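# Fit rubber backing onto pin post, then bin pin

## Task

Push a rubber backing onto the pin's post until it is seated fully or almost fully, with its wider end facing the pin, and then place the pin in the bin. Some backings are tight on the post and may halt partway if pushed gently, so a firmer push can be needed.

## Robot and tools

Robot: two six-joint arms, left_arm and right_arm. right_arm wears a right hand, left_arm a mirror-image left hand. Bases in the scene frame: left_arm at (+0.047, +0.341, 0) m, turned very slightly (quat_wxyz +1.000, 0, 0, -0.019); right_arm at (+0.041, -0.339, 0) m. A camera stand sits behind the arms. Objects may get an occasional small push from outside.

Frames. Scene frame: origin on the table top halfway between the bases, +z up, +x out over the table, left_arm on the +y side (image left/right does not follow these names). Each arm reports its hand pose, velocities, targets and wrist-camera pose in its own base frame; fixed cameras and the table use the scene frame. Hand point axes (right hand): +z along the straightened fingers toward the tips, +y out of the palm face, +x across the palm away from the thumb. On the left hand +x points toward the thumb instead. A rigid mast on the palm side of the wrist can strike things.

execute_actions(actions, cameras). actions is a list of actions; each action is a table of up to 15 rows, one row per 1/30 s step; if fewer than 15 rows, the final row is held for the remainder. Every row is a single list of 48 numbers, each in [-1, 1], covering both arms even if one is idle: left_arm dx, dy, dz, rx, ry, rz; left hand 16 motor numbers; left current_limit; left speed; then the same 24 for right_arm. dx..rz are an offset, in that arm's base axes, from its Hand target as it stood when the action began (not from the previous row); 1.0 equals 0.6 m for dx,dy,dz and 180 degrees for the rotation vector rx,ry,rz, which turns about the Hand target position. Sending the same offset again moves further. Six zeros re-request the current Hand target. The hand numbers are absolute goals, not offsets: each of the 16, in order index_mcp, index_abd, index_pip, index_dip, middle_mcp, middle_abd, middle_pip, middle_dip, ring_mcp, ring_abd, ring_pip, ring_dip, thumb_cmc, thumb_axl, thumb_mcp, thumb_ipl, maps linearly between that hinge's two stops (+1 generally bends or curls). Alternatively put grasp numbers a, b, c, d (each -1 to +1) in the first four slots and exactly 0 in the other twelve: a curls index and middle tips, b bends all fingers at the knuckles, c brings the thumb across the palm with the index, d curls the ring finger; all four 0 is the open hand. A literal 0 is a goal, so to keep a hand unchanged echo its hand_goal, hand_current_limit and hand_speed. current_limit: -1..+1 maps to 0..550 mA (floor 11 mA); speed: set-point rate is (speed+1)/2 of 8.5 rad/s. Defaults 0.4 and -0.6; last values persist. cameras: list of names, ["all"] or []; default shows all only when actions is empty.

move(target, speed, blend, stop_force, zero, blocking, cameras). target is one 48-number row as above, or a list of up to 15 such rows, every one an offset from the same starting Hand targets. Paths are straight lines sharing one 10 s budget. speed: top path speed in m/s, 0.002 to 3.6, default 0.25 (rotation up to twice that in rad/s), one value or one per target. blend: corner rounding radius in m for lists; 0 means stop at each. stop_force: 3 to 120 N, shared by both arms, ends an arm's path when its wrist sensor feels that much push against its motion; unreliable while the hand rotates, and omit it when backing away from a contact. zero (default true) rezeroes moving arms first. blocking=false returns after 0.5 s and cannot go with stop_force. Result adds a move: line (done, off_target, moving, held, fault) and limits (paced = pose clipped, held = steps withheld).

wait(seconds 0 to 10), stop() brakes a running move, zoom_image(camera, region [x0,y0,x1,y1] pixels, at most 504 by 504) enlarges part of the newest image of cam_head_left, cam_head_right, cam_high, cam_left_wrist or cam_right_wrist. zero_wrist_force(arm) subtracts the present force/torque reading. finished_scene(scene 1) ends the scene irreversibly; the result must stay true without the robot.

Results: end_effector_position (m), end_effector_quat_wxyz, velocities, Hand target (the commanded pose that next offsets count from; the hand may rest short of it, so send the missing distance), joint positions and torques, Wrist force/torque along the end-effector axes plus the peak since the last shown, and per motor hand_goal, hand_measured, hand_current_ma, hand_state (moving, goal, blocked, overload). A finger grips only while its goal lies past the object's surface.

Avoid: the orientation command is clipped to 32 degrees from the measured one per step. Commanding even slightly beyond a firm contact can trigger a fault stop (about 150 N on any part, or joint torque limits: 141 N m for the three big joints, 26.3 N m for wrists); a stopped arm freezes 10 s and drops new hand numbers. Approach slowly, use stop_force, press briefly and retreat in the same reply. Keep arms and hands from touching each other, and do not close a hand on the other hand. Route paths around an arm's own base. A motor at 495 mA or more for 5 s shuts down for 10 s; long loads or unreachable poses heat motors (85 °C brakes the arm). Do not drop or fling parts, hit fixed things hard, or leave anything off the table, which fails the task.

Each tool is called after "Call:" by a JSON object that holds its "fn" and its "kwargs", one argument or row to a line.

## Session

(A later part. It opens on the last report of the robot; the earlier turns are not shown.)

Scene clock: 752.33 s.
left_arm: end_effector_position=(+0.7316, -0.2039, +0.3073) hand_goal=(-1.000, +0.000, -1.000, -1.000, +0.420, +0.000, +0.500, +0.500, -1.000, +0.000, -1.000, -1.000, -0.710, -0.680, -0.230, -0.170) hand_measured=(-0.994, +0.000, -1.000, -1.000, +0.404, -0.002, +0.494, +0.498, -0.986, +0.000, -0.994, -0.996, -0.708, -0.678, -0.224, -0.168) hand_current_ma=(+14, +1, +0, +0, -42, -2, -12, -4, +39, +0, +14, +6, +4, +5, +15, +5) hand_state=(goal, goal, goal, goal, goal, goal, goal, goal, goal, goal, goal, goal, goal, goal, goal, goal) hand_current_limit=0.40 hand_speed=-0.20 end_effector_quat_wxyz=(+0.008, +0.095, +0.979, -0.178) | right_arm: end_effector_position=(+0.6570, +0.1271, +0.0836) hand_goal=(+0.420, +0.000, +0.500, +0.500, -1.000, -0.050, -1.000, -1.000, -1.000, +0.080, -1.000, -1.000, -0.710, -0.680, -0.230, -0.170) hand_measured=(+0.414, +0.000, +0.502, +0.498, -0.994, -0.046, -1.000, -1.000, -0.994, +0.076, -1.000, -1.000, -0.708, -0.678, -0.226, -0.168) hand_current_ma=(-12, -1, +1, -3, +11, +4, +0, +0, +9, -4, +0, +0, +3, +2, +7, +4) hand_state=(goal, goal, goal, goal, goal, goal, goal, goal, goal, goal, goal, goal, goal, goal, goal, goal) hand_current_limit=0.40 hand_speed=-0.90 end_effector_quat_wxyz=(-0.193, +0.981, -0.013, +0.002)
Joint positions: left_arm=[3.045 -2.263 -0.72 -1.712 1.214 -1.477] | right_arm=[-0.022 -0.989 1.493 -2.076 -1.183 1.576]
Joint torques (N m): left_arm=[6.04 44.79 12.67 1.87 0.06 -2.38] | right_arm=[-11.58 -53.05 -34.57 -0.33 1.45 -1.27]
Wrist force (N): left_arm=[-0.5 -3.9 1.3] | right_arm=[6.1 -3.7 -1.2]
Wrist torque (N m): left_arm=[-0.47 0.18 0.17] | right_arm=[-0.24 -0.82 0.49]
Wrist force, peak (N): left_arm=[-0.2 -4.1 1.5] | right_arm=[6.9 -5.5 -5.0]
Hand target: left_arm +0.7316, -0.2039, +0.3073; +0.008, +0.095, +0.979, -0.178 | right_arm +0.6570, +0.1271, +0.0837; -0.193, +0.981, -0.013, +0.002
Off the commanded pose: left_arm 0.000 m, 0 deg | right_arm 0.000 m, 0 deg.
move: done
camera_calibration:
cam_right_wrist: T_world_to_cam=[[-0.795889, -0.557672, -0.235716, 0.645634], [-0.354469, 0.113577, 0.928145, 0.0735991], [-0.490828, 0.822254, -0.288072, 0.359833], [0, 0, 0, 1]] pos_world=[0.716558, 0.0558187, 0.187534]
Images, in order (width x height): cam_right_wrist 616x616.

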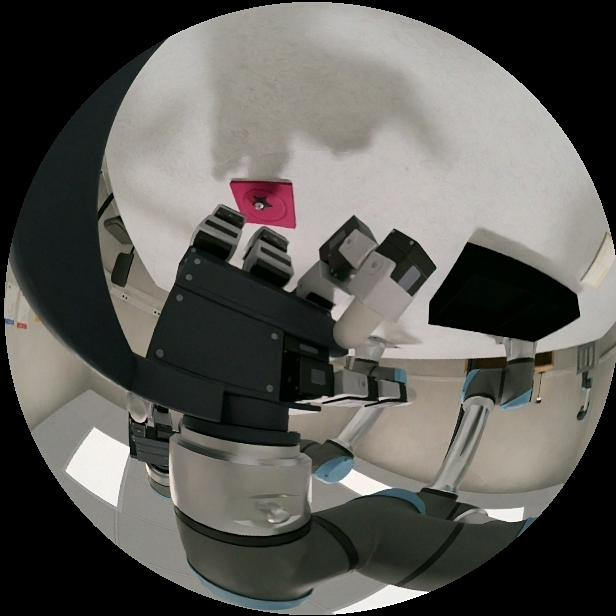

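Call:
{"fn": "move", "kwargs": {
  "target": [
    [0,0.1667,0.2,0,0,0, -1,0,-1,-1,0.42,0,0.5,0.5,-1,0,-1,-1,-0.71,-0.68,-0.23,-0.17, 0.4,-0.2, 0,0,0.344,0,0,0, 0.42,0.0,0.5,0.5,-1,-0.05,-1,-1,-1,0.08,-1,-1,-0.71,-0.68,-0.23,-0.17,0.4,-0.2],
    [0,0.1667,0.2,0,0,0, -1,0,-1,-1,0.42,0,0.5,0.5,-1,0,-1,-1,-0.71,-0.68,-0.23,-0.17, 0.4,-0.2, -0.015,0.2817,0.344,0,0,0, 0.42,0.0,0.5,0.5,0.4,-0.02,0.5,0.5,0.4,0.05,0.5,0.5,-0.71,-0.68,-0.23,-0.17,0.4,-0.2],
    [0,0.1667,0.2,0,0,0, -1,0,-1,-1,0.42,0,0.5,0.5,-1,0,-1,-1,-0.71,-0.68,-0.23,-0.17, 0.4,-0.2, -0.015,0.2817,-0.075,0,0,0, 0.42,0.0,0.5,0.5,0.4,-0.02,0.5,0.5,0.4,0.05,0.5,0.5,-0.71,-0.68,-0.23,-0.17,0.4,-0.2]
  ],
  "speed": 0.2,
  "cameras": ["cam_right_wrist","cam_high"]
}}

Scene clock: 759.03 s.
left_arm: end_effector_position=(+0.7312, -0.1038, +0.4269) hand_goal=(-1.000, +0.000, -1.000, -1.000, +0.420, +0.000, +0.500, +0.500, -1.000, +0.000, -1.000, -1.000, -0.710, -0.680, -0.230, -0.170) hand_measured=(-0.994, +0.000, -1.000, -1.000, +0.404, -0.002, +0.494, +0.498, -0.986, +0.000, -0.994, -0.996, -0.708, -0.678, -0.224, -0.168) hand_current_ma=(+14, +1, +0, +0, -42, -2, -12, -4, +39, +0, +14, +6, +4, +5, +15, +5) hand_state=(goal, goal, goal, goal, goal, goal, goal, goal, goal, goal, goal, goal, goal, goal, goal, goal) hand_current_limit=0.40 hand_speed=-0.20 end_effector_quat_wxyz=(+0.011, +0.095, +0.979, -0.178) | right_arm: end_effector_position=(+0.6480, +0.2960, +0.0388) hand_goal=(+0.420, +0.000, +0.500, +0.500, +0.400, -0.020, +0.500, +0.500, +0.400, +0.050, +0.500, +0.500, -0.710, -0.680, -0.230, -0.170) hand_measured=(+0.414, +0.000, +0.502, +0.498, +0.382, -0.022, +0.494, +0.498, +0.384, +0.052, +0.496, +0.498, -0.708, -0.678, -0.226, -0.168) hand_current_ma=(-12, -1, +1, -3, -42, -3, -8, -3, -35, +3, -8, -3, +3, +2, +7, +4) hand_state=(goal, goal, goal, goal, goal, goal, goal, goal, goal, goal, goal, goal, goal, goal, goal, goal) hand_current_limit=0.40 hand_speed=-0.20 end_effector_quat_wxyz=(-0.193, +0.981, -0.013, +0.002)
Joint positions: left_arm=[3.179 -2.446 -0.035 -2.259 1.214 -1.335] | right_arm=[0.221 -0.84 1.39 -2.221 -1.195 1.837]
Joint torques (N m): left_arm=[8.9 46.09 33.9 4.21 0.43 0.53] | right_arm=[13.34 -41.48 -5.69 -4.19 0.3 1.69]
Wrist force (N): left_arm=[-0.1 -3.8 1.3] | right_arm=[6.2 -3.7 -1.0]
Wrist torque (N m): left_arm=[-0.40 0.11 0.11] | right_arm=[-0.08 -0.84 0.41]
Wrist force, peak (N): left_arm=[-0.4 -4.3 2.1] | right_arm=[6.4 -4.8 -1.5]
Hand target: left_arm +0.7316, -0.1039, +0.4273; +0.008, +0.095, +0.979, -0.178 | right_arm +0.6480, +0.2961, +0.0387; -0.193, +0.981, -0.013, +0.002
Off the commanded pose: left_arm 0.001 m, 0 deg | right_arm 0.000 m, 0 deg.
elbow stopped short (left arm): the move would have taken joint 3 (elbow) straighter than the controller allows.
move: done
camera_calibration:
cam_right_wrist: T_world_to_cam=[[-0.795955, -0.557561, -0.235756, 0.72213], [-0.354481, 0.113597, 0.928137, 0.0928121], [-0.490712, 0.822327, -0.288062, 0.203531], [0, 0, 0, 1]] pos_world=[0.707558, 0.224719, 0.142734]
Images, in order (width x height): cam_high 504x504, cam_right_wrist 616x616.

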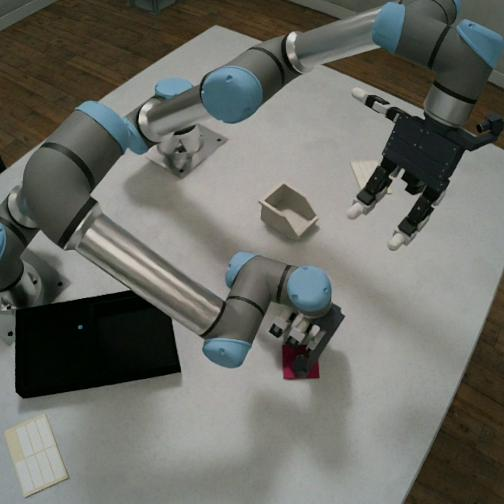

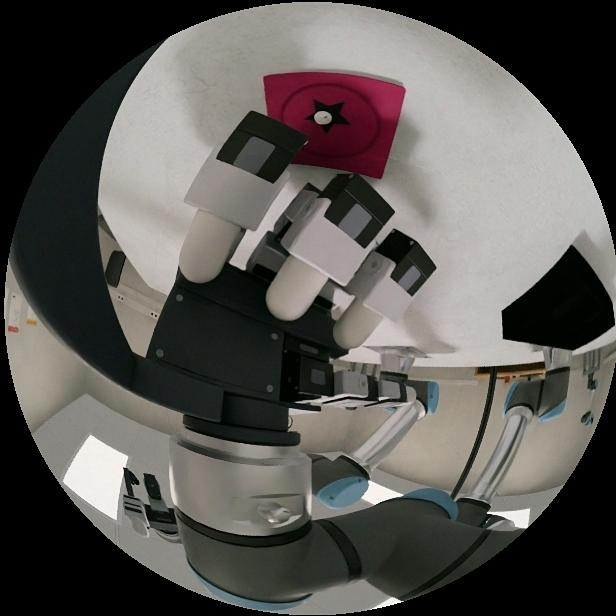

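Call:
{"fn": "zoom_image", "kwargs": {
  "camera": "cam_right_wrist",
  "region": [303, 97, 345, 139]
}}

Call:
{"fn": "zoom_image", "kwargs": {
  "camera": "cam_right_wrist",
  "region": [255, 60, 415, 220]
}}

Scaled by 12.000 from the camera's 616x616 image, which has a finer 880x880 frame.

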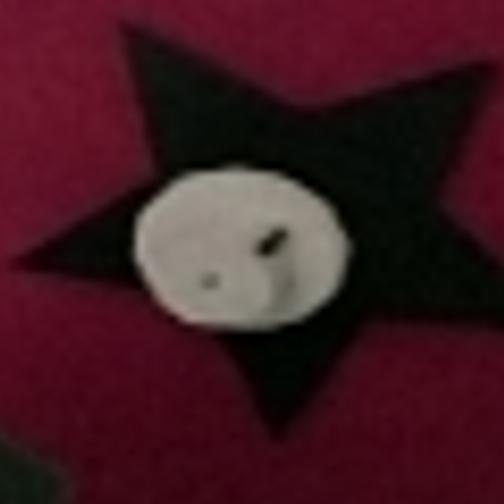

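Scaled by 3.150 from the camera's 616x616 image, which has a finer 880x880 frame.

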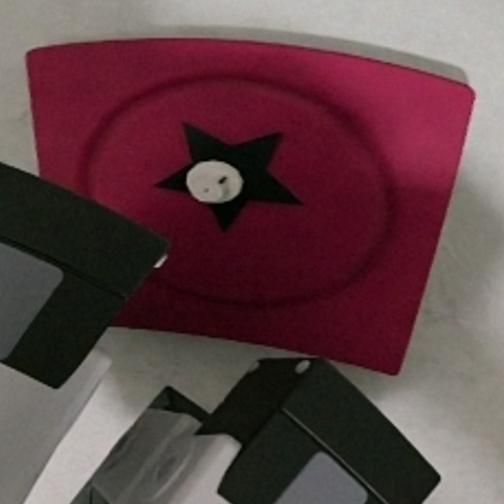

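Call:
{"fn": "move", "kwargs": {
  "target": [
    [0,0,0,0,0,0, -1,0,-1,-1,0.42,0,0.5,0.5,-1,0,-1,-1,-0.71,-0.68,-0.23,-0.17, 0.4,-0.2, 0,0,0.42,0,0,0, 0.42,0.0,0.5,0.5,0.4,-0.02,0.5,0.5,0.4,0.05,0.5,0.5,-0.71,-0.68,-0.23,-0.17,0.4,-0.2],
    [0,0,0,0,0,0, -1,0,-1,-1,0.42,0,0.5,0.5,-1,0,-1,-1,-0.71,-0.68,-0.23,-0.17, 0.4,-0.2, -0.0625,-0.27,0.42,0,0,-0.0917, 0.42,0.0,0.5,0.5,-1,0.077,-1,-1,-1,-0.053,-1,-1,-0.71,-0.68,-0.23,-0.17,0.4,-0.2],
    [0,-0.1667,-0.62,0,0,0, -1,0,-1,-1,0.42,0,0.5,0.5,-1,0,-1,-1,-0.71,-0.68,-0.23,-0.17, 0.4,-0.2, -0.0625,-0.27,0.1,0,0,-0.0917, 0.42,0.0,0.5,0.5,-1,0.077,-1,-1,-1,-0.053,-1,-1,-0.71,-0.68,-0.23,-0.17,0.4,-0.2]
  ],
  "speed": 0.2,
  "cameras": ["cam_right_wrist","cam_high"]
}}

Call:
{"fn": "zoom_image", "kwargs": {
  "camera": "cam_high",
  "region": [260, 320, 350, 400]
}}

Scene clock: 772.67 s.
left_arm: end_effector_position=(+0.7315, -0.2038, +0.0554) hand_goal=(-1.000, +0.000, -1.000, -1.000, +0.420, +0.000, +0.500, +0.500, -1.000, +0.000, -1.000, -1.000, -0.710, -0.680, -0.230, -0.170) hand_measured=(-0.994, +0.000, -1.000, -1.000, +0.404, -0.002, +0.494, +0.498, -0.986, +0.000, -0.994, -0.996, -0.708, -0.678, -0.224, -0.168) hand_current_ma=(+14, +1, +0, +0, -41, -2, -12, -4, +39, +0, +14, +6, +4, +5, +15, +5) hand_state=(goal, goal, goal, goal, goal, goal, goal, goal, goal, goal, goal, goal, goal, goal, goal, goal) hand_current_limit=0.40 hand_speed=-0.20 end_effector_quat_wxyz=(+0.008, +0.095, +0.979, -0.178) | right_arm: end_effector_position=(+0.6105, +0.1341, +0.0987) hand_goal=(+0.420, +0.000, +0.500, +0.500, -1.000, +0.076, -1.000, -1.000, -1.000, -0.054, -1.000, -1.000, -0.710, -0.680, -0.230, -0.170) hand_measured=(+0.414, +0.000, +0.502, +0.498, -0.984, +0.072, -0.994, -0.998, -0.986, -0.050, -0.994, -0.996, -0.708, -0.678, -0.226, -0.168) hand_current_ma=(-12, -1, +1, -3, +38, -4, +11, +4, +33, +4, +11, +5, +3, +2, +7, +4) hand_state=(goal, goal, goal, goal, goal, goal, goal, goal, goal, goal, goal, goal, goal, goal, goal, goal) hand_current_limit=0.40 hand_speed=-0.20 end_effector_quat_wxyz=(-0.191, +0.969, -0.154, +0.030)
Joint positions: left_arm=[3.045 -2.36 -1.209 -1.127 1.214 -1.477] | right_arm=[-0.023 -1.093 1.653 -2.247 -1.2 1.885]
Joint torques (N m): left_arm=[-10.2 40.36 21.97 4.13 0.95 -2.46] | right_arm=[-0.76 -32.43 -5.99 -4.15 0.44 1.86]
Wrist force (N): left_arm=[-0.3 -3.9 1.1] | right_arm=[6.3 -3.8 -1.0]
Wrist torque (N m): left_arm=[-0.46 0.13 0.20] | right_arm=[-0.28 -0.84 0.48]
Wrist force, peak (N): left_arm=[-0.2 -3.8 2.2] | right_arm=[6.4 -5.2 -1.2]
Hand target: left_arm +0.7316, -0.2039, +0.0553; +0.008, +0.095, +0.979, -0.178 | right_arm +0.6105, +0.1341, +0.0987; -0.191, +0.969, -0.154, +0.030
Off the commanded pose: left_arm 0.000 m, 0 deg | right_arm 0.000 m, 0 deg.
elbow stopped short (left arm): the move would have taken joint 3 (elbow) straighter than the controller allows.
move: done
camera_calibration:
cam_right_wrist: T_world_to_cam=[[-0.921557, -0.308499, -0.235712, 0.659401], [-0.307573, 0.209629, 0.928146, 0.000728279], [-0.23692, 0.927838, -0.288071, 0.166559], [0, 0, 0, 1]] pos_world=[0.647361, 0.0487319, 0.202734]
Images, in order (width x height): cam_high 504x504, cam_right_wrist 616x616.

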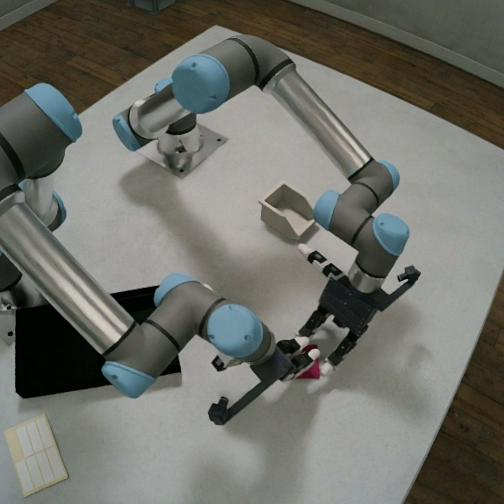

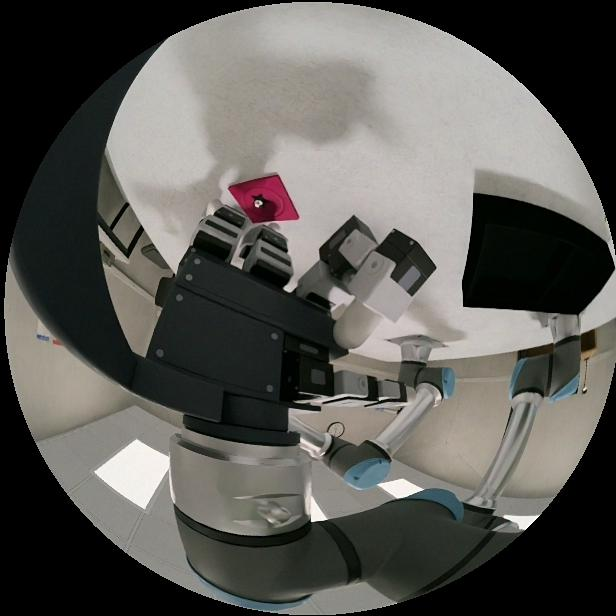

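Scaled by 5.600 from the camera's 504x504 image, which has a finer 720x720 frame.

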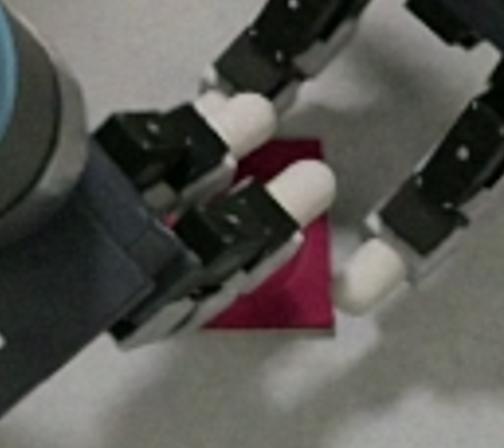

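Call:
{"fn": "move", "kwargs": {
  "target": [-0.0087,-0.0023,-0.02,0,0,0, -1,0,-1,-1,0.42,0,0.5,0.5,-1,0,-1,-1,-0.71,-0.68,-0.23,-0.17, 0.4,-0.2, 0,0,0,0,0,0, 0.42,0.0,0.5,0.5,-1,0.077,-1,-1,-1,-0.053,-1,-1,-0.71,-0.68,-0.23,-0.17,0.4,-0.2],
  "speed": 0.05
}}

Call:
{"fn": "move", "kwargs": {
  "target": [0,0,-0.04,0,0,0, -1,0,-1,-1,0.42,0,0.5,0.5,-1,0,-1,-1,-0.71,-0.68,-0.23,-0.17, 0.4,-0.2, 0,0,0,0,0,0, 0.42,0.0,0.5,0.5,-1,0.077,-1,-1,-1,-0.053,-1,-1,-0.71,-0.68,-0.23,-0.17,0.4,-0.2],
  "speed": 0.015,
  "stop_force": 45,
  "cameras": ["cam_right_wrist","cam_high"]
}}

Call:
{"fn": "zoom_image", "kwargs": {
  "camera": "cam_high",
  "region": [260, 320, 350, 400]
}}

Call:
{"fn": "zoom_image", "kwargs": {
  "camera": "cam_right_wrist",
  "region": [190, 150, 310, 250]
}}

Scene clock: 774.57 s.
left_arm: end_effector_position=(+0.7264, -0.2052, +0.0434) hand_goal=(-1.000, +0.000, -1.000, -1.000, +0.420, +0.000, +0.500, +0.500, -1.000, +0.000, -1.000, -1.000, -0.710, -0.680, -0.230, -0.170) hand_measured=(-0.994, +0.000, -1.000, -1.000, +0.404, -0.002, +0.494, +0.498, -0.986, +0.000, -0.994, -0.996, -0.708, -0.678, -0.224, -0.168) hand_current_ma=(+14, +1, +0, +0, -41, -2, -12, -4, +39, +0, +14, +6, +4, +5, +15, +5) hand_state=(goal, goal, goal, goal, goal, goal, goal, goal, goal, goal, goal, goal, goal, goal, goal, goal) hand_current_limit=0.40 hand_speed=-0.20 end_effector_quat_wxyz=(+0.008, +0.095, +0.979, -0.178) | right_arm: end_effector_position=(+0.6105, +0.1341, +0.0987) hand_goal=(+0.420, +0.000, +0.500, +0.500, -1.000, +0.076, -1.000, -1.000, -1.000, -0.054, -1.000, -1.000, -0.710, -0.680, -0.230, -0.170) hand_measured=(+0.414, +0.000, +0.502, +0.498, -0.984, +0.072, -0.994, -0.998, -0.986, -0.050, -0.994, -0.996, -0.708, -0.678, -0.226, -0.168) hand_current_ma=(-12, -1, +1, -3, +38, -4, +11, +4, +33, +4, +11, +5, +3, +2, +7, +4) hand_state=(goal, goal, goal, goal, goal, goal, goal, goal, goal, goal, goal, goal, goal, goal, goal, goal) hand_current_limit=0.40 hand_speed=-0.20 end_effector_quat_wxyz=(-0.191, +0.969, -0.154, +0.030)
Joint positions: left_arm=[3.042 -2.363 -1.238 -1.094 1.214 -1.48] | right_arm=[-0.022 -1.093 1.653 -2.247 -1.2 1.885]
Joint torques (N m): left_arm=[-10.98 39.6 8.62 4.39 0.94 -2.43] | right_arm=[12.78 -32.3 -6.19 -4.24 -0.76 1.63]
Wrist force (N): left_arm=[-0.1 -3.6 1.0] | right_arm=[6.0 -3.9 -1.0]
Wrist torque (N m): left_arm=[-0.41 0.11 0.21] | right_arm=[-0.29 -0.81 0.45]
Wrist force, peak (N): left_arm=[-0.3 -3.8 1.3] | right_arm=[6.4 -4.1 -1.1]
Hand target: left_arm +0.7264, -0.2053, +0.0433; +0.008, +0.095, +0.979, -0.178 | right_arm +0.6105, +0.1341, +0.0987; -0.191, +0.969, -0.154, +0.030
Off the commanded pose: left_arm 0.000 m, 0 deg | right_arm 0.000 m, 0 deg.
move: done

Scene clock: 776.77 s.
left_arm: end_effector_position=(+0.7265, -0.2053, +0.0302) hand_goal=(-1.000, +0.000, -1.000, -1.000, +0.420, +0.000, +0.500, +0.500, -1.000, +0.000, -1.000, -1.000, -0.710, -0.680, -0.230, -0.170) hand_measured=(-1.006, +0.000, -1.004, -1.002, +0.404, -0.002, +0.494, +0.498, -0.990, +0.002, -1.000, -1.000, -0.708, -0.678, -0.224, -0.168) hand_current_ma=(-15, +0, -9, -4, -41, -2, -12, -4, +27, +1, +0, +0, +4, +5, +15, +5) hand_state=(goal, goal, goal, goal, goal, goal, goal, goal, goal, goal, goal, goal, goal, goal, goal, goal) hand_current_limit=0.40 hand_speed=-0.20 end_effector_quat_wxyz=(+0.008, +0.095, +0.979, -0.178) | right_arm: end_effector_position=(+0.6105, +0.1341, +0.0987) hand_goal=(+0.420, +0.000, +0.500, +0.500, -1.000, +0.076, -1.000, -1.000, -1.000, -0.054, -1.000, -1.000, -0.710, -0.680, -0.230, -0.170) hand_measured=(+0.414, +0.000, +0.502, +0.498, -0.984, +0.072, -0.994, -0.998, -0.986, -0.050, -0.994, -0.996, -0.708, -0.678, -0.226, -0.168) hand_current_ma=(-12, -1, +1, -3, +38, -4, +11, +4, +33, +4, +11, +5, +3, +2, +7, +4) hand_state=(goal, goal, goal, goal, goal, goal, goal, goal, goal, goal, goal, goal, goal, goal, goal, goal) hand_current_limit=0.40 hand_speed=-0.20 end_effector_quat_wxyz=(-0.191, +0.969, -0.154, +0.030)
Joint positions: left_arm=[3.042 -2.377 -1.248 -1.068 1.214 -1.48] | right_arm=[-0.022 -1.093 1.653 -2.247 -1.2 1.885]
Joint torques (N m): left_arm=[-12.35 33.54 18.96 0.06 6.21 -1.82] | right_arm=[13.11 -32.24 -6.06 -4.46 -0.76 1.6]
Wrist force (N): left_arm=[0.9 -16.1 -40.9] | right_arm=[6.0 -3.9 -0.8]
Wrist torque (N m): left_arm=[6.45 1.06 0.05] | right_arm=[-0.31 -0.80 0.44]
Wrist force, peak (N): left_arm=[0.8 -14.8 -51.3] | right_arm=[6.4 -4.0 -1.0]
Hand target: left_arm +0.7265, -0.2053, +0.0302; +0.008, +0.095, +0.979, -0.178 (not the last commanded pose) | right_arm +0.6105, +0.1341, +0.0987; -0.191, +0.969, -0.154, +0.030
Off the commanded pose: left_arm 0.011 m, 0 deg | right_arm 0.000 m, 0 deg.
move: contact (left_arm)
camera_calibration:
cam_right_wrist: T_world_to_cam=[[-0.921536, -0.308584, -0.235685, 0.659393], [-0.307565, 0.209601, 0.928155, 0.000794609], [-0.237014, 0.927816, -0.288064, 0.166498], [0, 0, 0, 1]] pos_world=[0.647361, 0.0488319, 0.202634]
Images, in order (width x height): cam_high 504x504, cam_right_wrist 616x616.

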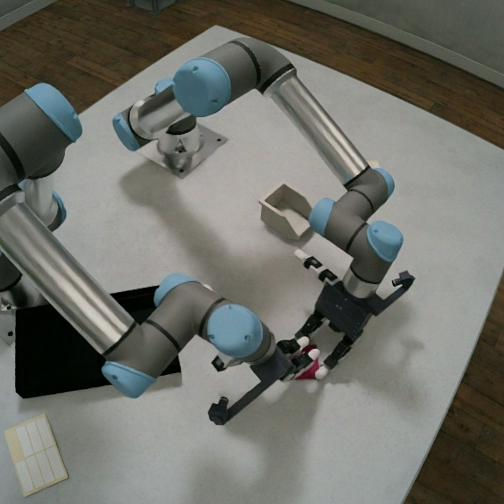

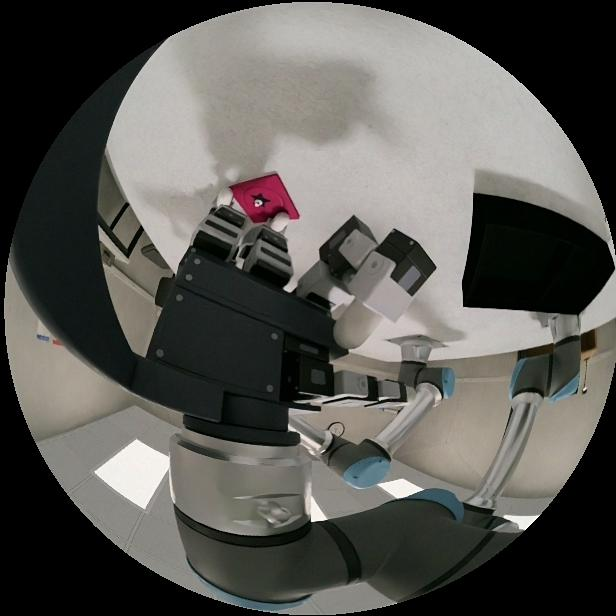

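Scaled by 5.600 from the camera's 504x504 image, which has a finer 720x720 frame.

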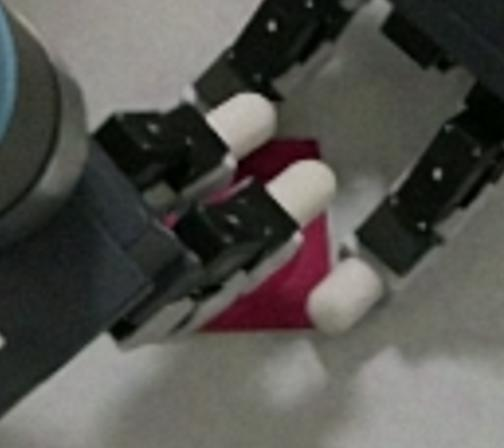

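Scaled by 4.200 from the camera's 616x616 image, which has a finer 880x880 frame.

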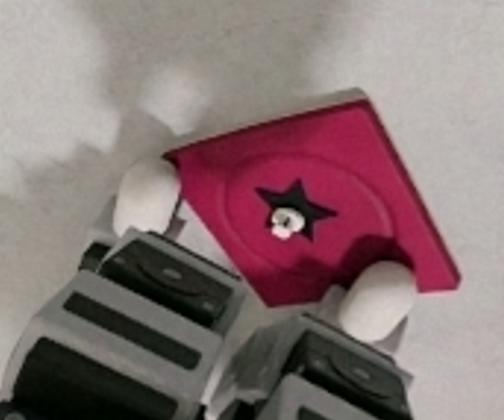

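Call:
{"fn": "move", "kwargs": {
  "target": [
    [0,0,0.0167,0,0,0, -1,0,-1,-1,0.42,0,0.5,0.5,-1,0,-1,-1,-0.71,-0.68,-0.23,-0.17, 0.4,-0.2, 0,0,0,0,0,0, 0.42,0.0,0.5,0.5,-1,0.077,-1,-1,-1,-0.053,-1,-1,-0.71,-0.68,-0.23,-0.17,0.4,-0.2],
    [-0.016,-0.006,0.0167,0,0,0, -1,0,-1,-1,0.42,0,0.5,0.5,-1,0,-1,-1,-0.71,-0.68,-0.23,-0.17, 0.4,-0.2, 0,0,0,0,0,0, 0.42,0.0,0.5,0.5,-1,0.077,-1,-1,-1,-0.053,-1,-1,-0.71,-0.68,-0.23,-0.17,0.4,-0.2]
  ],
  "speed": 0.05
}}

Call:
{"fn": "move", "kwargs": {
  "target": [0,0,-0.04,0,0,0, -1,0,-1,-1,0.42,0,0.5,0.5,-1,0,-1,-1,-0.71,-0.68,-0.23,-0.17, 0.4,-0.2, 0,0,0,0,0,0, 0.42,0.0,0.5,0.5,-1,0.077,-1,-1,-1,-0.053,-1,-1,-0.71,-0.68,-0.23,-0.17,0.4,-0.2],
  "speed": 0.015,
  "stop_force": 50,
  "cameras": ["cam_right_wrist"]
}}

Call:
{"fn": "zoom_image", "kwargs": {
  "camera": "cam_right_wrist",
  "region": [200, 150, 300, 250]
}}

Scene clock: 778.87 s.
left_arm: end_effector_position=(+0.7170, -0.2089, +0.0403) hand_goal=(-1.000, +0.000, -1.000, -1.000, +0.420, +0.000, +0.500, +0.500, -1.000, +0.000, -1.000, -1.000, -0.710, -0.680, -0.230, -0.170) hand_measured=(-0.994, +0.002, -1.000, -1.000, +0.404, -0.002, +0.494, +0.498, -0.990, +0.002, -1.000, -1.000, -0.708, -0.678, -0.224, -0.168) hand_current_ma=(+13, +4, +0, +0, -41, -2, -12, -4, +27, +1, +0, +0, +4, +5, +15, +5) hand_state=(goal, goal, goal, goal, goal, goal, goal, goal, goal, goal, goal, goal, goal, goal, goal, goal) hand_current_limit=0.40 hand_speed=-0.20 end_effector_quat_wxyz=(+0.008, +0.095, +0.979, -0.178) | right_arm: end_effector_position=(+0.6105, +0.1341, +0.0987) hand_goal=(+0.420, +0.000, +0.500, +0.500, -1.000, +0.076, -1.000, -1.000, -1.000, -0.054, -1.000, -1.000, -0.710, -0.680, -0.230, -0.170) hand_measured=(+0.414, +0.000, +0.502, +0.498, -0.984, +0.072, -0.994, -0.998, -0.986, -0.050, -0.994, -0.996, -0.708, -0.678, -0.226, -0.168) hand_current_ma=(-12, -1, +1, -3, +38, -4, +11, +4, +33, +4, +11, +5, +3, +2, +7, +4) hand_state=(goal, goal, goal, goal, goal, goal, goal, goal, goal, goal, goal, goal, goal, goal, goal, goal) hand_current_limit=0.40 hand_speed=-0.20 end_effector_quat_wxyz=(-0.191, +0.969, -0.154, +0.030)
Joint positions: left_arm=[3.036 -2.348 -1.275 -1.069 1.214 -1.486] | right_arm=[-0.022 -1.093 1.653 -2.247 -1.2 1.885]
Joint torques (N m): left_arm=[-10.2 62.43 11.48 4.31 0.5 -2.32] | right_arm=[12.63 -32.98 -6.26 -4.27 -0.93 1.47]
Wrist force (N): left_arm=[0.8 -3.7 -0.6] | right_arm=[6.3 -3.8 -0.9]
Wrist torque (N m): left_arm=[-0.29 -0.04 0.28] | right_arm=[-0.30 -0.85 0.47]
Wrist force, peak (N): left_arm=[0.9 -16.3 -41.0] | right_arm=[6.6 -4.0 -0.9]
Hand target: left_arm +0.7169, -0.2089, +0.0403; +0.008, +0.095, +0.979, -0.178 | right_arm +0.6105, +0.1341, +0.0987; -0.191, +0.969, -0.154, +0.030
Off the commanded pose: left_arm 0.000 m, 0 deg | right_arm 0.000 m, 0 deg.
move: done

Scene clock: 780.90 s.
left_arm: end_effector_position=(+0.7171, -0.2090, +0.0298) hand_goal=(-1.000, +0.000, -1.000, -1.000, +0.420, +0.000, +0.500, +0.500, -1.000, +0.000, -1.000, -1.000, -0.710, -0.680, -0.230, -0.170) hand_measured=(-1.008, +0.002, -1.006, -1.002, +0.404, -0.002, +0.494, +0.498, -0.992, +0.002, -1.000, -1.000, -0.708, -0.678, -0.224, -0.168) hand_current_ma=(-17, +2, -11, -5, -41, -2, -12, -4, +21, +2, +0, +0, +4, +5, +15, +5) hand_state=(goal, goal, goal, goal, goal, goal, goal, goal, goal, goal, goal, goal, goal, goal, goal, goal) hand_current_limit=0.40 hand_speed=-0.20 end_effector_quat_wxyz=(+0.009, +0.095, +0.979, -0.178) | right_arm: end_effector_position=(+0.6105, +0.1341, +0.0987) hand_goal=(+0.420, +0.000, +0.500, +0.500, -1.000, +0.076, -1.000, -1.000, -1.000, -0.054, -1.000, -1.000, -0.710, -0.680, -0.230, -0.170) hand_measured=(+0.414, +0.000, +0.502, +0.498, -0.984, +0.072, -0.994, -0.998, -0.986, -0.050, -0.994, -0.996, -0.708, -0.678, -0.226, -0.168) hand_current_ma=(-12, -1, +1, -3, +38, -4, +11, +4, +33, +4, +11, +5, +3, +2, +7, +4) hand_state=(goal, goal, goal, goal, goal, goal, goal, goal, goal, goal, goal, goal, goal, goal, goal, goal) hand_current_limit=0.40 hand_speed=-0.20 end_effector_quat_wxyz=(-0.191, +0.969, -0.154, +0.030)
Joint positions: left_arm=[3.036 -2.36 -1.283 -1.048 1.214 -1.486] | right_arm=[-0.022 -1.093 1.653 -2.247 -1.2 1.885]
Joint torques (N m): left_arm=[-12.04 30.87 17.99 -0.22 7.19 -0.06] | right_arm=[12.81 -33.48 -5.66 -4.23 -0.63 1.48]
Wrist force (N): left_arm=[1.2 -18.5 -45.0] | right_arm=[6.1 -3.7 -0.8]
Wrist torque (N m): left_arm=[7.19 0.94 0.00] | right_arm=[-0.29 -0.82 0.45]
Wrist force, peak (N): left_arm=[0.5 -16.9 -54.8] | right_arm=[6.4 -4.0 -1.1]
Hand target: left_arm +0.7171, -0.2090, +0.0298; +0.009, +0.095, +0.979, -0.178 (not the last commanded pose) | right_arm +0.6105, +0.1341, +0.0987; -0.191, +0.969, -0.154, +0.030
Off the commanded pose: left_arm 0.014 m, 0 deg | right_arm 0.000 m, 0 deg.
move: contact (left_arm)
camera_calibration:
cam_right_wrist: T_world_to_cam=[[-0.921536, -0.308584, -0.235685, 0.659393], [-0.307565, 0.209601, 0.928155, 0.000794609], [-0.237014, 0.927816, -0.288064, 0.166498], [0, 0, 0, 1]] pos_world=[0.647361, 0.0488319, 0.202634]
Images, in order (width x height): cam_right_wrist 616x616.

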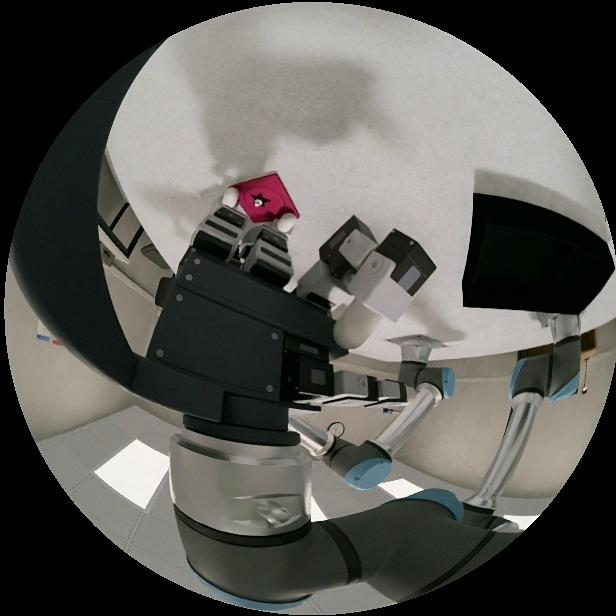

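Scaled by 5.040 from the camera's 616x616 image, which has a finer 880x880 frame.

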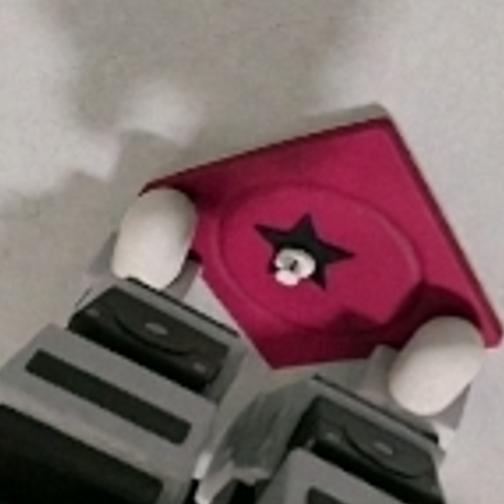

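Call:
{"fn": "move", "kwargs": {
  "target": [0,0,0,0.0009,0.0044,0, -1,0,-1,-1,0.42,0,0.5,0.5,-1,0,-1,-1,-0.71,-0.68,-0.23,-0.17, 0.4,-0.2, 0,0,0,0,0,0, 0.42,0.0,0.5,0.5,-1,0.077,-1,-1,-1,-0.053,-1,-1,-0.71,-0.68,-0.23,-0.17,0.4,-0.2],
  "speed": 0.05
}}

Scene clock: 782.43 s.
left_arm: end_effector_position=(+0.7171, -0.2090, +0.0298) hand_goal=(-1.000, +0.000, -1.000, -1.000, +0.420, +0.000, +0.500, +0.500, -1.000, +0.000, -1.000, -1.000, -0.710, -0.680, -0.230, -0.170) hand_measured=(-1.006, +0.004, -1.004, -1.002, +0.404, -0.002, +0.494, +0.498, -0.996, +0.002, -1.000, -1.000, -0.708, -0.678, -0.224, -0.168) hand_current_ma=(-15, +7, -10, -4, -41, -2, -12, -4, +9, +3, +0, +0, +4, +5, +15, +5) hand_state=(goal, goal, goal, goal, goal, goal, goal, goal, goal, goal, goal, goal, goal, goal, goal, goal) hand_current_limit=0.40 hand_speed=-0.20 end_effector_quat_wxyz=(+0.002, +0.094, +0.980, -0.177) | right_arm: end_effector_position=(+0.6105, +0.1341, +0.0987) hand_goal=(+0.420, +0.000, +0.500, +0.500, -1.000, +0.076, -1.000, -1.000, -1.000, -0.054, -1.000, -1.000, -0.710, -0.680, -0.230, -0.170) hand_measured=(+0.414, +0.000, +0.502, +0.498, -0.984, +0.072, -0.994, -0.998, -0.986, -0.050, -0.994, -0.996, -0.708, -0.678, -0.226, -0.168) hand_current_ma=(-12, -1, +1, -3, +38, -4, +11, +4, +33, +4, +11, +5, +3, +2, +7, +4) hand_state=(goal, goal, goal, goal, goal, goal, goal, goal, goal, goal, goal, goal, goal, goal, goal, goal) hand_current_limit=0.40 hand_speed=-0.20 end_effector_quat_wxyz=(-0.191, +0.969, -0.154, +0.030)
Joint positions: left_arm=[3.036 -2.366 -1.268 -1.071 1.215 -1.487] | right_arm=[-0.022 -1.093 1.653 -2.247 -1.2 1.885]
Joint torques (N m): left_arm=[-10.12 10.95 19.97 -0.65 7.22 -1.71] | right_arm=[13.29 -33.59 -7.23 -4.39 -0.96 1.42]
Wrist force (N): left_arm=[0.2 -19.6 -38.9] | right_arm=[6.1 -3.6 -0.9]
Wrist torque (N m): left_arm=[6.33 0.66 -0.16] | right_arm=[-0.27 -0.82 0.46]
Wrist force, peak (N): left_arm=[1.2 -18.6 -44.9] | right_arm=[6.4 -4.0 -0.8]
Hand target: left_arm +0.7171, -0.2090, +0.0298; +0.002, +0.094, +0.980, -0.177 | right_arm +0.6105, +0.1341, +0.0987; -0.191, +0.969, -0.154, +0.030
Off the commanded pose: left_arm 0.000 m, 0 deg | right_arm 0.000 m, 0 deg.
move: done

Call:
{"fn": "move", "kwargs": {
  "target": [0,0,0,0.0016,0.0082,0, -1,0,-1,-1,0.42,0,0.5,0.5,-1,0,-1,-1,-0.71,-0.68,-0.23,-0.17, 0.4,-0.2, 0,0,0,0,0,0, 0.42,0.0,0.5,0.5,-1,0.077,-1,-1,-1,-0.053,-1,-1,-0.71,-0.68,-0.23,-0.17,0.4,-0.2],
  "speed": 0.05
}}

Scene clock: 783.53 s.
left_arm: end_effector_position=(+0.7171, -0.2090, +0.0298) hand_goal=(-1.000, +0.000, -1.000, -1.000, +0.420, +0.000, +0.500, +0.500, -1.000, +0.000, -1.000, -1.000, -0.710, -0.680, -0.230, -0.170) hand_measured=(-1.006, +0.008, -1.004, -1.002, +0.404, -0.002, +0.494, +0.498, -1.002, +0.008, -1.002, -1.000, -0.708, -0.678, -0.224, -0.168) hand_current_ma=(-11, +17, -7, -3, -41, -2, -12, -4, -3, +15, -2, -1, +4, +5, +15, +5) hand_state=(goal, goal, goal, goal, goal, goal, goal, goal, goal, goal, goal, goal, goal, goal, goal, goal) hand_current_limit=0.40 hand_speed=-0.20 end_effector_quat_wxyz=(-0.011, +0.092, +0.980, -0.176) | right_arm: end_effector_position=(+0.6105, +0.1341, +0.0987) hand_goal=(+0.420, +0.000, +0.500, +0.500, -1.000, +0.076, -1.000, -1.000, -1.000, -0.054, -1.000, -1.000, -0.710, -0.680, -0.230, -0.170) hand_measured=(+0.414, +0.000, +0.502, +0.498, -0.984, +0.072, -0.994, -0.998, -0.986, -0.050, -0.994, -0.996, -0.708, -0.678, -0.226, -0.168) hand_current_ma=(-12, -1, +1, -3, +38, -4, +11, +4, +33, +4, +11, +5, +3, +2, +7, +4) hand_state=(goal, goal, goal, goal, goal, goal, goal, goal, goal, goal, goal, goal, goal, goal, goal, goal) hand_current_limit=0.40 hand_speed=-0.20 end_effector_quat_wxyz=(-0.191, +0.969, -0.154, +0.030)
Joint positions: left_arm=[3.035 -2.378 -1.24 -1.113 1.217 -1.488] | right_arm=[-0.022 -1.093 1.653 -2.247 -1.2 1.885]
Joint torques (N m): left_arm=[-13.21 7.54 16.83 -2.6 7.31 -1.89] | right_arm=[13.32 -33.03 -5.3 -4.33 -0.57 1.44]
Wrist force (N): left_arm=[-0.4 -18.3 -43.1] | right_arm=[6.2 -3.8 -0.9]
Wrist torque (N m): left_arm=[6.91 -0.64 -0.02] | right_arm=[-0.29 -0.84 0.46]
Wrist force, peak (N): left_arm=[-0.5 -18.4 -43.1] | right_arm=[6.4 -3.9 -0.7]
Hand target: left_arm +0.7171, -0.2090, +0.0298; -0.011, +0.092, +0.980, -0.176 | right_arm +0.6105, +0.1341, +0.0987; -0.191, +0.969, -0.154, +0.030
Off the commanded pose: left_arm 0.000 m, 0 deg | right_arm 0.000 m, 0 deg.
move: done

Call:
{"fn": "move", "kwargs": {
  "target": [0,0,0,0,0,0, -1,0,-1,-1,0.42,0,0.5,0.5,-1,0,-1,-1,-0.71,-0.68,-0.23,-0.17, 0.4,-0.2, 0,0,-0.0867,0,0,0, 0.42,0.0,0.5,0.5,-1,0.077,-1,-1,-1,-0.053,-1,-1,-0.71,-0.68,-0.23,-0.17,0.4,-0.2],
  "speed": 0.06,
  "cameras": ["cam_right_wrist"]
}}

Call:
{"fn": "zoom_image", "kwargs": {
  "camera": "cam_right_wrist",
  "region": [200, 180, 290, 270]
}}

Scene clock: 785.47 s.
left_arm: end_effector_position=(+0.7171, -0.2090, +0.0298) hand_goal=(-1.000, +0.000, -1.000, -1.000, +0.420, +0.000, +0.500, +0.500, -1.000, +0.000, -1.000, -1.000, -0.710, -0.680, -0.230, -0.170) hand_measured=(-1.006, +0.010, -1.004, -1.002, +0.404, -0.002, +0.494, +0.498, -1.002, +0.008, -1.002, -1.000, -0.708, -0.678, -0.224, -0.168) hand_current_ma=(-11, +17, -7, -3, -41, -2, -12, -4, -3, +15, -2, -1, +4, +5, +15, +5) hand_state=(goal, goal, goal, goal, goal, goal, goal, goal, goal, goal, goal, goal, goal, goal, goal, goal) hand_current_limit=0.40 hand_speed=-0.20 end_effector_quat_wxyz=(-0.011, +0.092, +0.980, -0.176) | right_arm: end_effector_position=(+0.6105, +0.1341, +0.0467) hand_goal=(+0.420, +0.000, +0.500, +0.500, -1.000, +0.076, -1.000, -1.000, -1.000, -0.054, -1.000, -1.000, -0.710, -0.680, -0.230, -0.170) hand_measured=(+0.414, +0.000, +0.502, +0.498, -0.984, +0.072, -0.994, -0.998, -0.986, -0.050, -0.994, -0.996, -0.708, -0.678, -0.226, -0.168) hand_current_ma=(-12, -1, +1, -3, +38, -4, +11, +4, +33, +4, +11, +5, +3, +2, +7, +4) hand_state=(goal, goal, goal, goal, goal, goal, goal, goal, goal, goal, goal, goal, goal, goal, goal, goal) hand_current_limit=0.40 hand_speed=-0.20 end_effector_quat_wxyz=(-0.191, +0.969, -0.154, +0.030)
Joint positions: left_arm=[3.035 -2.378 -1.24 -1.113 1.217 -1.488] | right_arm=[-0.022 -1.022 1.698 -2.363 -1.2 1.885]
Joint torques (N m): left_arm=[-12.81 7.27 15 -2.66 7.24 -1.53] | right_arm=[4.6 -33.7 -4.78 -4.52 0.34 1.43]
Wrist force (N): left_arm=[-0.3 -18.2 -43.8] | right_arm=[6.2 -3.6 -1.0]
Wrist torque (N m): left_arm=[6.99 -0.68 -0.02] | right_arm=[-0.26 -0.84 0.47]
Wrist force, peak (N): left_arm=[-0.2 -18.2 -44.3] | right_arm=[6.5 -4.0 -0.8]
Hand target: left_arm +0.7171, -0.2090, +0.0298; -0.011, +0.092, +0.980, -0.176 | right_arm +0.6105, +0.1341, +0.0467; -0.191, +0.969, -0.154, +0.030
Off the commanded pose: left_arm 0.000 m, 0 deg | right_arm 0.000 m, 0 deg.
move: done
camera_calibration:
cam_right_wrist: T_world_to_cam=[[-0.9215, -0.30861, -0.235793, 0.647155], [-0.307672, 0.209566, 0.928127, 0.0490416], [-0.237015, 0.927816, -0.288065, 0.151548], [0, 0, 0, 1]] pos_world=[0.647361, 0.0488319, 0.150734]
Images, in order (width x height): cam_right_wrist 616x616.

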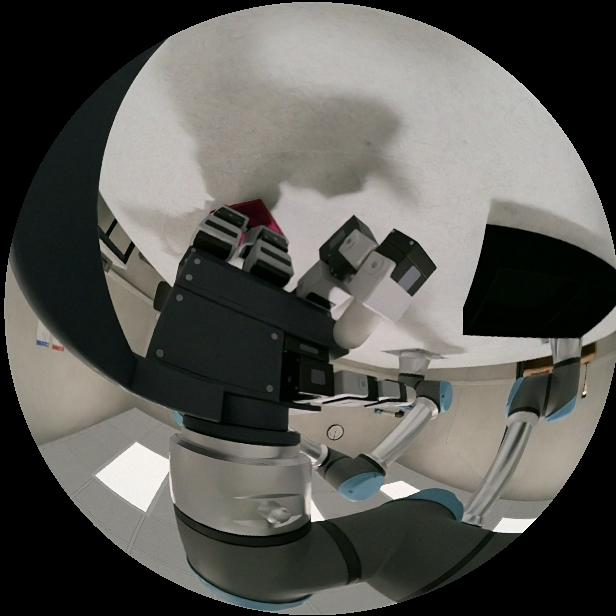

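Scaled by 5.600 from the camera's 616x616 image, which has a finer 880x880 frame.

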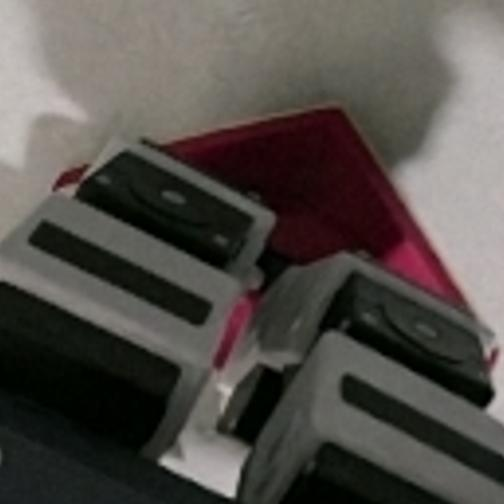

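Call:
{"fn": "zoom_image", "kwargs": {
  "camera": "cam_right_wrist",
  "region": [230, 205, 270, 245]
}}

Scaled by 12.600 from the camera's 616x616 image, which has a finer 880x880 frame.

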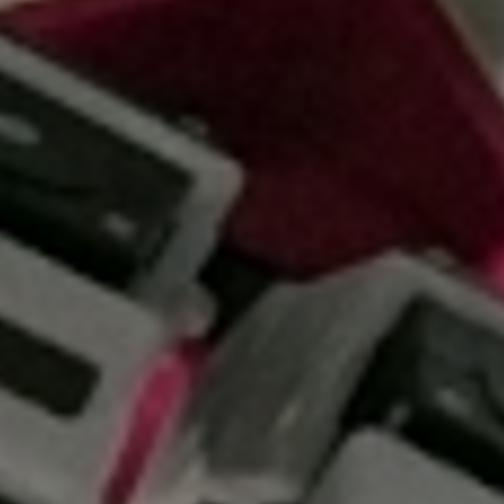

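Call:
{"fn": "move", "kwargs": {
  "target": [
    [0,0,0.08,0,0,0, -1,0,-1,-1,0.42,0,0.5,0.5,-1,0,-1,-1,-0.71,-0.68,-0.23,-0.17, 0.4,-0.2, 0,0,0,0,0,0, 0.42,0.0,0.5,0.5,-1,0.02,-1,-1,-1,0.0,-1,-1,-0.71,-0.68,-0.23,-0.17,0.4,-0.2],
    [0,0,0.08,0,0,0, -1,0,-1,-1,0.42,0,0.5,0.5,-1,0,-1,-1,-0.71,-0.68,-0.23,-0.17, 0.4,-0.2, 0.013,0.0398,0,0,0,0, 0.42,0.0,0.5,0.5,-1,0.02,-1,-1,-1,0.0,-1,-1,-0.71,-0.68,-0.23,-0.17,0.4,-0.2]
  ],
  "speed": 0.06,
  "cameras": ["cam_right_wrist"]
}}

Call:
{"fn": "zoom_image", "kwargs": {
  "camera": "cam_right_wrist",
  "region": [230, 200, 270, 240]
}}

Scene clock: 790.10 s.
left_arm: end_effector_position=(+0.7171, -0.2089, +0.0778) hand_goal=(-1.000, +0.000, -1.000, -1.000, +0.420, +0.000, +0.500, +0.500, -1.000, +0.000, -1.000, -1.000, -0.710, -0.680, -0.230, -0.170) hand_measured=(-0.994, +0.004, -1.000, -1.000, +0.404, -0.002, +0.494, +0.498, -0.982, +0.024, -1.000, -1.000, -0.708, -0.678, -0.224, -0.168) hand_current_ma=(+13, +5, +0, +0, -41, -2, -12, -4, +51, +58, +0, +0, +4, +5, +15, +5) hand_state=(goal, goal, goal, goal, goal, goal, goal, goal, goal, blocked, goal, goal, goal, goal, goal, goal) hand_current_limit=0.40 hand_speed=-0.20 end_effector_quat_wxyz=(-0.011, +0.092, +0.980, -0.176) | right_arm: end_effector_position=(+0.6183, +0.1579, +0.0467) hand_goal=(+0.420, +0.000, +0.500, +0.500, -1.000, +0.020, -1.000, -1.000, -1.000, +0.000, -1.000, -1.000, -0.710, -0.680, -0.230, -0.170) hand_measured=(+0.414, +0.000, +0.502, +0.498, -0.984, +0.022, -0.994, -0.998, -0.972, -0.006, -0.996, -1.000, -0.708, -0.678, -0.226, -0.168) hand_current_ma=(-12, -1, +1, -3, +38, +4, +11, +4, +77, -10, +8, +0, +3, +2, +7, +4) hand_state=(goal, goal, goal, goal, goal, goal, goal, goal, blocked, goal, goal, goal, goal, goal, goal, goal) hand_current_limit=0.40 hand_speed=-0.20 end_effector_quat_wxyz=(-0.191, +0.969, -0.154, +0.030)
Joint positions: left_arm=[3.035 -2.328 -1.197 -1.206 1.217 -1.488] | right_arm=[0.015 -0.996 1.657 -2.363 -1.204 1.925]
Joint torques (N m): left_arm=[5.41 61.3 34.48 1.23 -1.12 1.87] | right_arm=[13.8 -34.42 -33.34 -1.27 -0.54 1.53]
Wrist force (N): left_arm=[-2.0 -3.2 -2.4] | right_arm=[4.5 -1.3 -0.9]
Wrist torque (N m): left_arm=[-0.24 -0.11 -0.14] | right_arm=[-0.35 -0.91 0.37]
Wrist force, peak (N): left_arm=[-0.3 -18.3 -44.1] | right_arm=[6.4 -4.1 -0.9]
Hand target: left_arm +0.7171, -0.2090, +0.0778; -0.011, +0.092, +0.980, -0.176 | right_arm +0.6183, +0.1580, +0.0467; -0.191, +0.969, -0.154, +0.030
Off the commanded pose: left_arm 0.000 m, 0 deg | right_arm 0.000 m, 0 deg.
move: done
camera_calibration:
cam_right_wrist: T_world_to_cam=[[-0.921529, -0.308519, -0.235797, 0.661585], [-0.307658, 0.209602, 0.928124, 0.0465039], [-0.23692, 0.927838, -0.288072, 0.1312], [0, 0, 0, 1]] pos_world=[0.655061, 0.072632, 0.150634]
Images, in order (width x height): cam_right_wrist 616x616.

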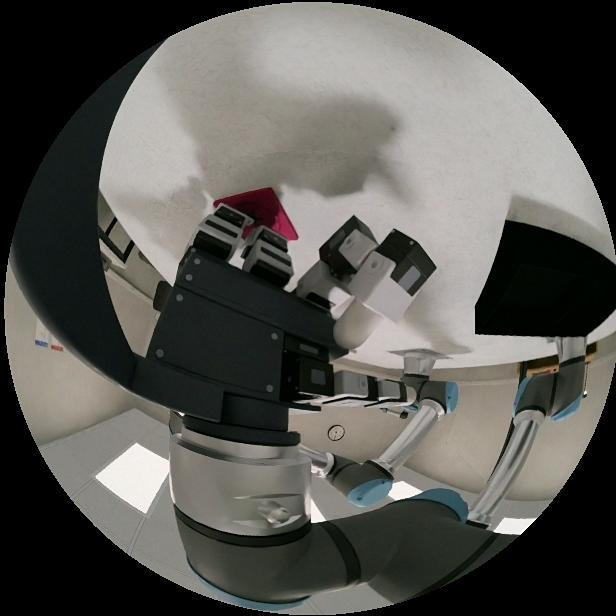

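Scaled by 12.600 from the camera's 616x616 image, which has a finer 880x880 frame.

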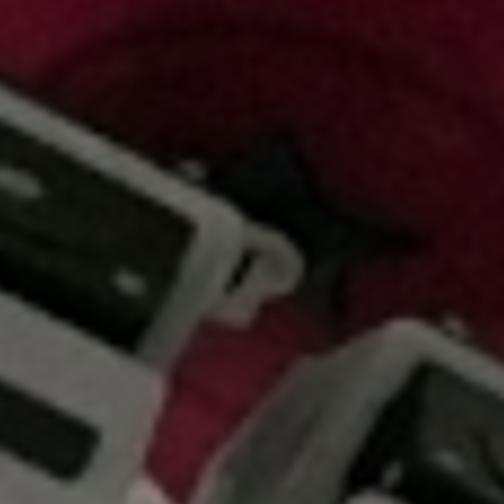

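Call:
{"fn": "move", "kwargs": {
  "target": [0,0.03,0.12,0,0,0, -1,0,-1,-1,0.42,0,0.5,0.5,-1,0,-1,-1,-0.71,-0.68,-0.23,-0.17, 0.4,-0.2, 0,0,0,0,0,0, 0.42,0.0,0.5,0.5,-1,0.02,-1,-1,-1,0.0,-1,-1,-0.71,-0.68,-0.23,-0.17,0.4,-0.2],
  "speed": 0.1,
  "cameras": ["cam_right_wrist"]
}}

Call:
{"fn": "zoom_image", "kwargs": {
  "camera": "cam_right_wrist",
  "region": [225, 195, 275, 245]
}}

Scene clock: 791.77 s.
left_arm: end_effector_position=(+0.7171, -0.1910, +0.1497) hand_goal=(-1.000, +0.000, -1.000, -1.000, +0.420, +0.000, +0.500, +0.500, -1.000, +0.000, -1.000, -1.000, -0.710, -0.680, -0.230, -0.170) hand_measured=(-0.994, +0.004, -1.000, -1.000, +0.404, -0.002, +0.494, +0.498, -0.982, +0.004, -1.000, -1.000, -0.708, -0.678, -0.224, -0.168) hand_current_ma=(+13, +4, +0, +0, -41, -2, -12, -4, +51, +5, +1, +0, +4, +5, +15, +5) hand_state=(goal, goal, goal, goal, goal, goal, goal, goal, goal, goal, goal, goal, goal, goal, goal, goal) hand_current_limit=0.40 hand_speed=-0.20 end_effector_quat_wxyz=(-0.011, +0.092, +0.980, -0.176) | right_arm: end_effector_position=(+0.6183, +0.1580, +0.0467) hand_goal=(+0.420, +0.000, +0.500, +0.500, -1.000, +0.020, -1.000, -1.000, -1.000, +0.000, -1.000, -1.000, -0.710, -0.680, -0.230, -0.170) hand_measured=(+0.414, +0.000, +0.502, +0.498, -0.984, +0.022, -0.994, -0.998, -0.982, -0.004, -0.996, -1.000, -0.708, -0.678, -0.226, -0.168) hand_current_ma=(-12, -1, +1, -3, +38, +4, +11, +4, +43, -4, +8, +0, +3, +2, +7, +4) hand_state=(goal, goal, goal, goal, goal, goal, goal, goal, goal, goal, goal, goal, goal, goal, goal, goal) hand_current_limit=0.40 hand_speed=-0.20 end_effector_quat_wxyz=(-0.191, +0.969, -0.154, +0.030)
Joint positions: left_arm=[3.059 -2.259 -1.123 -1.358 1.218 -1.462] | right_arm=[0.015 -0.996 1.657 -2.363 -1.204 1.925]
Joint torques (N m): left_arm=[9.35 61.72 37.6 1.4 0.89 1.9] | right_arm=[9.49 -36.44 -23.42 -1.28 -0.49 1.71]
Wrist force (N): left_arm=[-0.5 -4.7 -1.0] | right_arm=[6.2 -3.9 -1.0]
Wrist torque (N m): left_arm=[-0.38 0.14 0.10] | right_arm=[-0.30 -0.83 0.40]
Wrist force, peak (N): left_arm=[-0.6 -5.0 -1.2] | right_arm=[6.4 -4.1 -1.0]
Hand target: left_arm +0.7171, -0.1910, +0.1498; -0.011, +0.092, +0.980, -0.176 | right_arm +0.6183, +0.1580, +0.0467; -0.191, +0.969, -0.154, +0.030
Off the commanded pose: left_arm 0.000 m, 0 deg | right_arm 0.000 m, 0 deg.
move: done
camera_calibration:
cam_right_wrist: T_world_to_cam=[[-0.921507, -0.308604, -0.23577, 0.661696], [-0.30765, 0.209573, 0.928133, 0.0465093], [-0.237015, 0.927816, -0.288065, 0.131193], [0, 0, 0, 1]] pos_world=[0.655161, 0.0727319, 0.150634]
Images, in order (width x height): cam_right_wrist 616x616.

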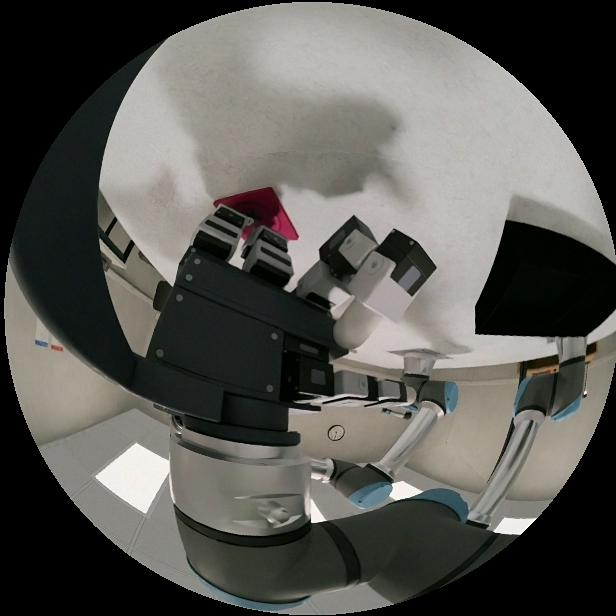

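Scaled by 10.080 from the camera's 616x616 image, which has a finer 880x880 frame.

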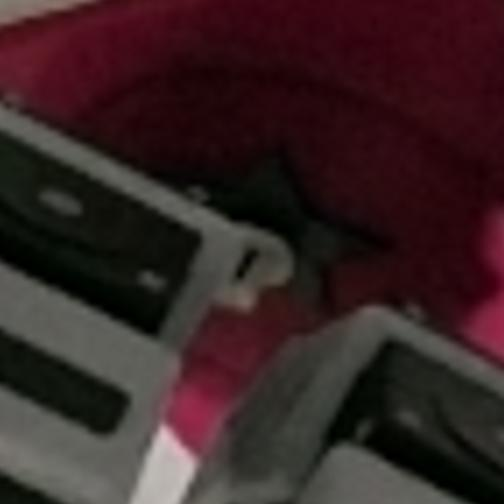

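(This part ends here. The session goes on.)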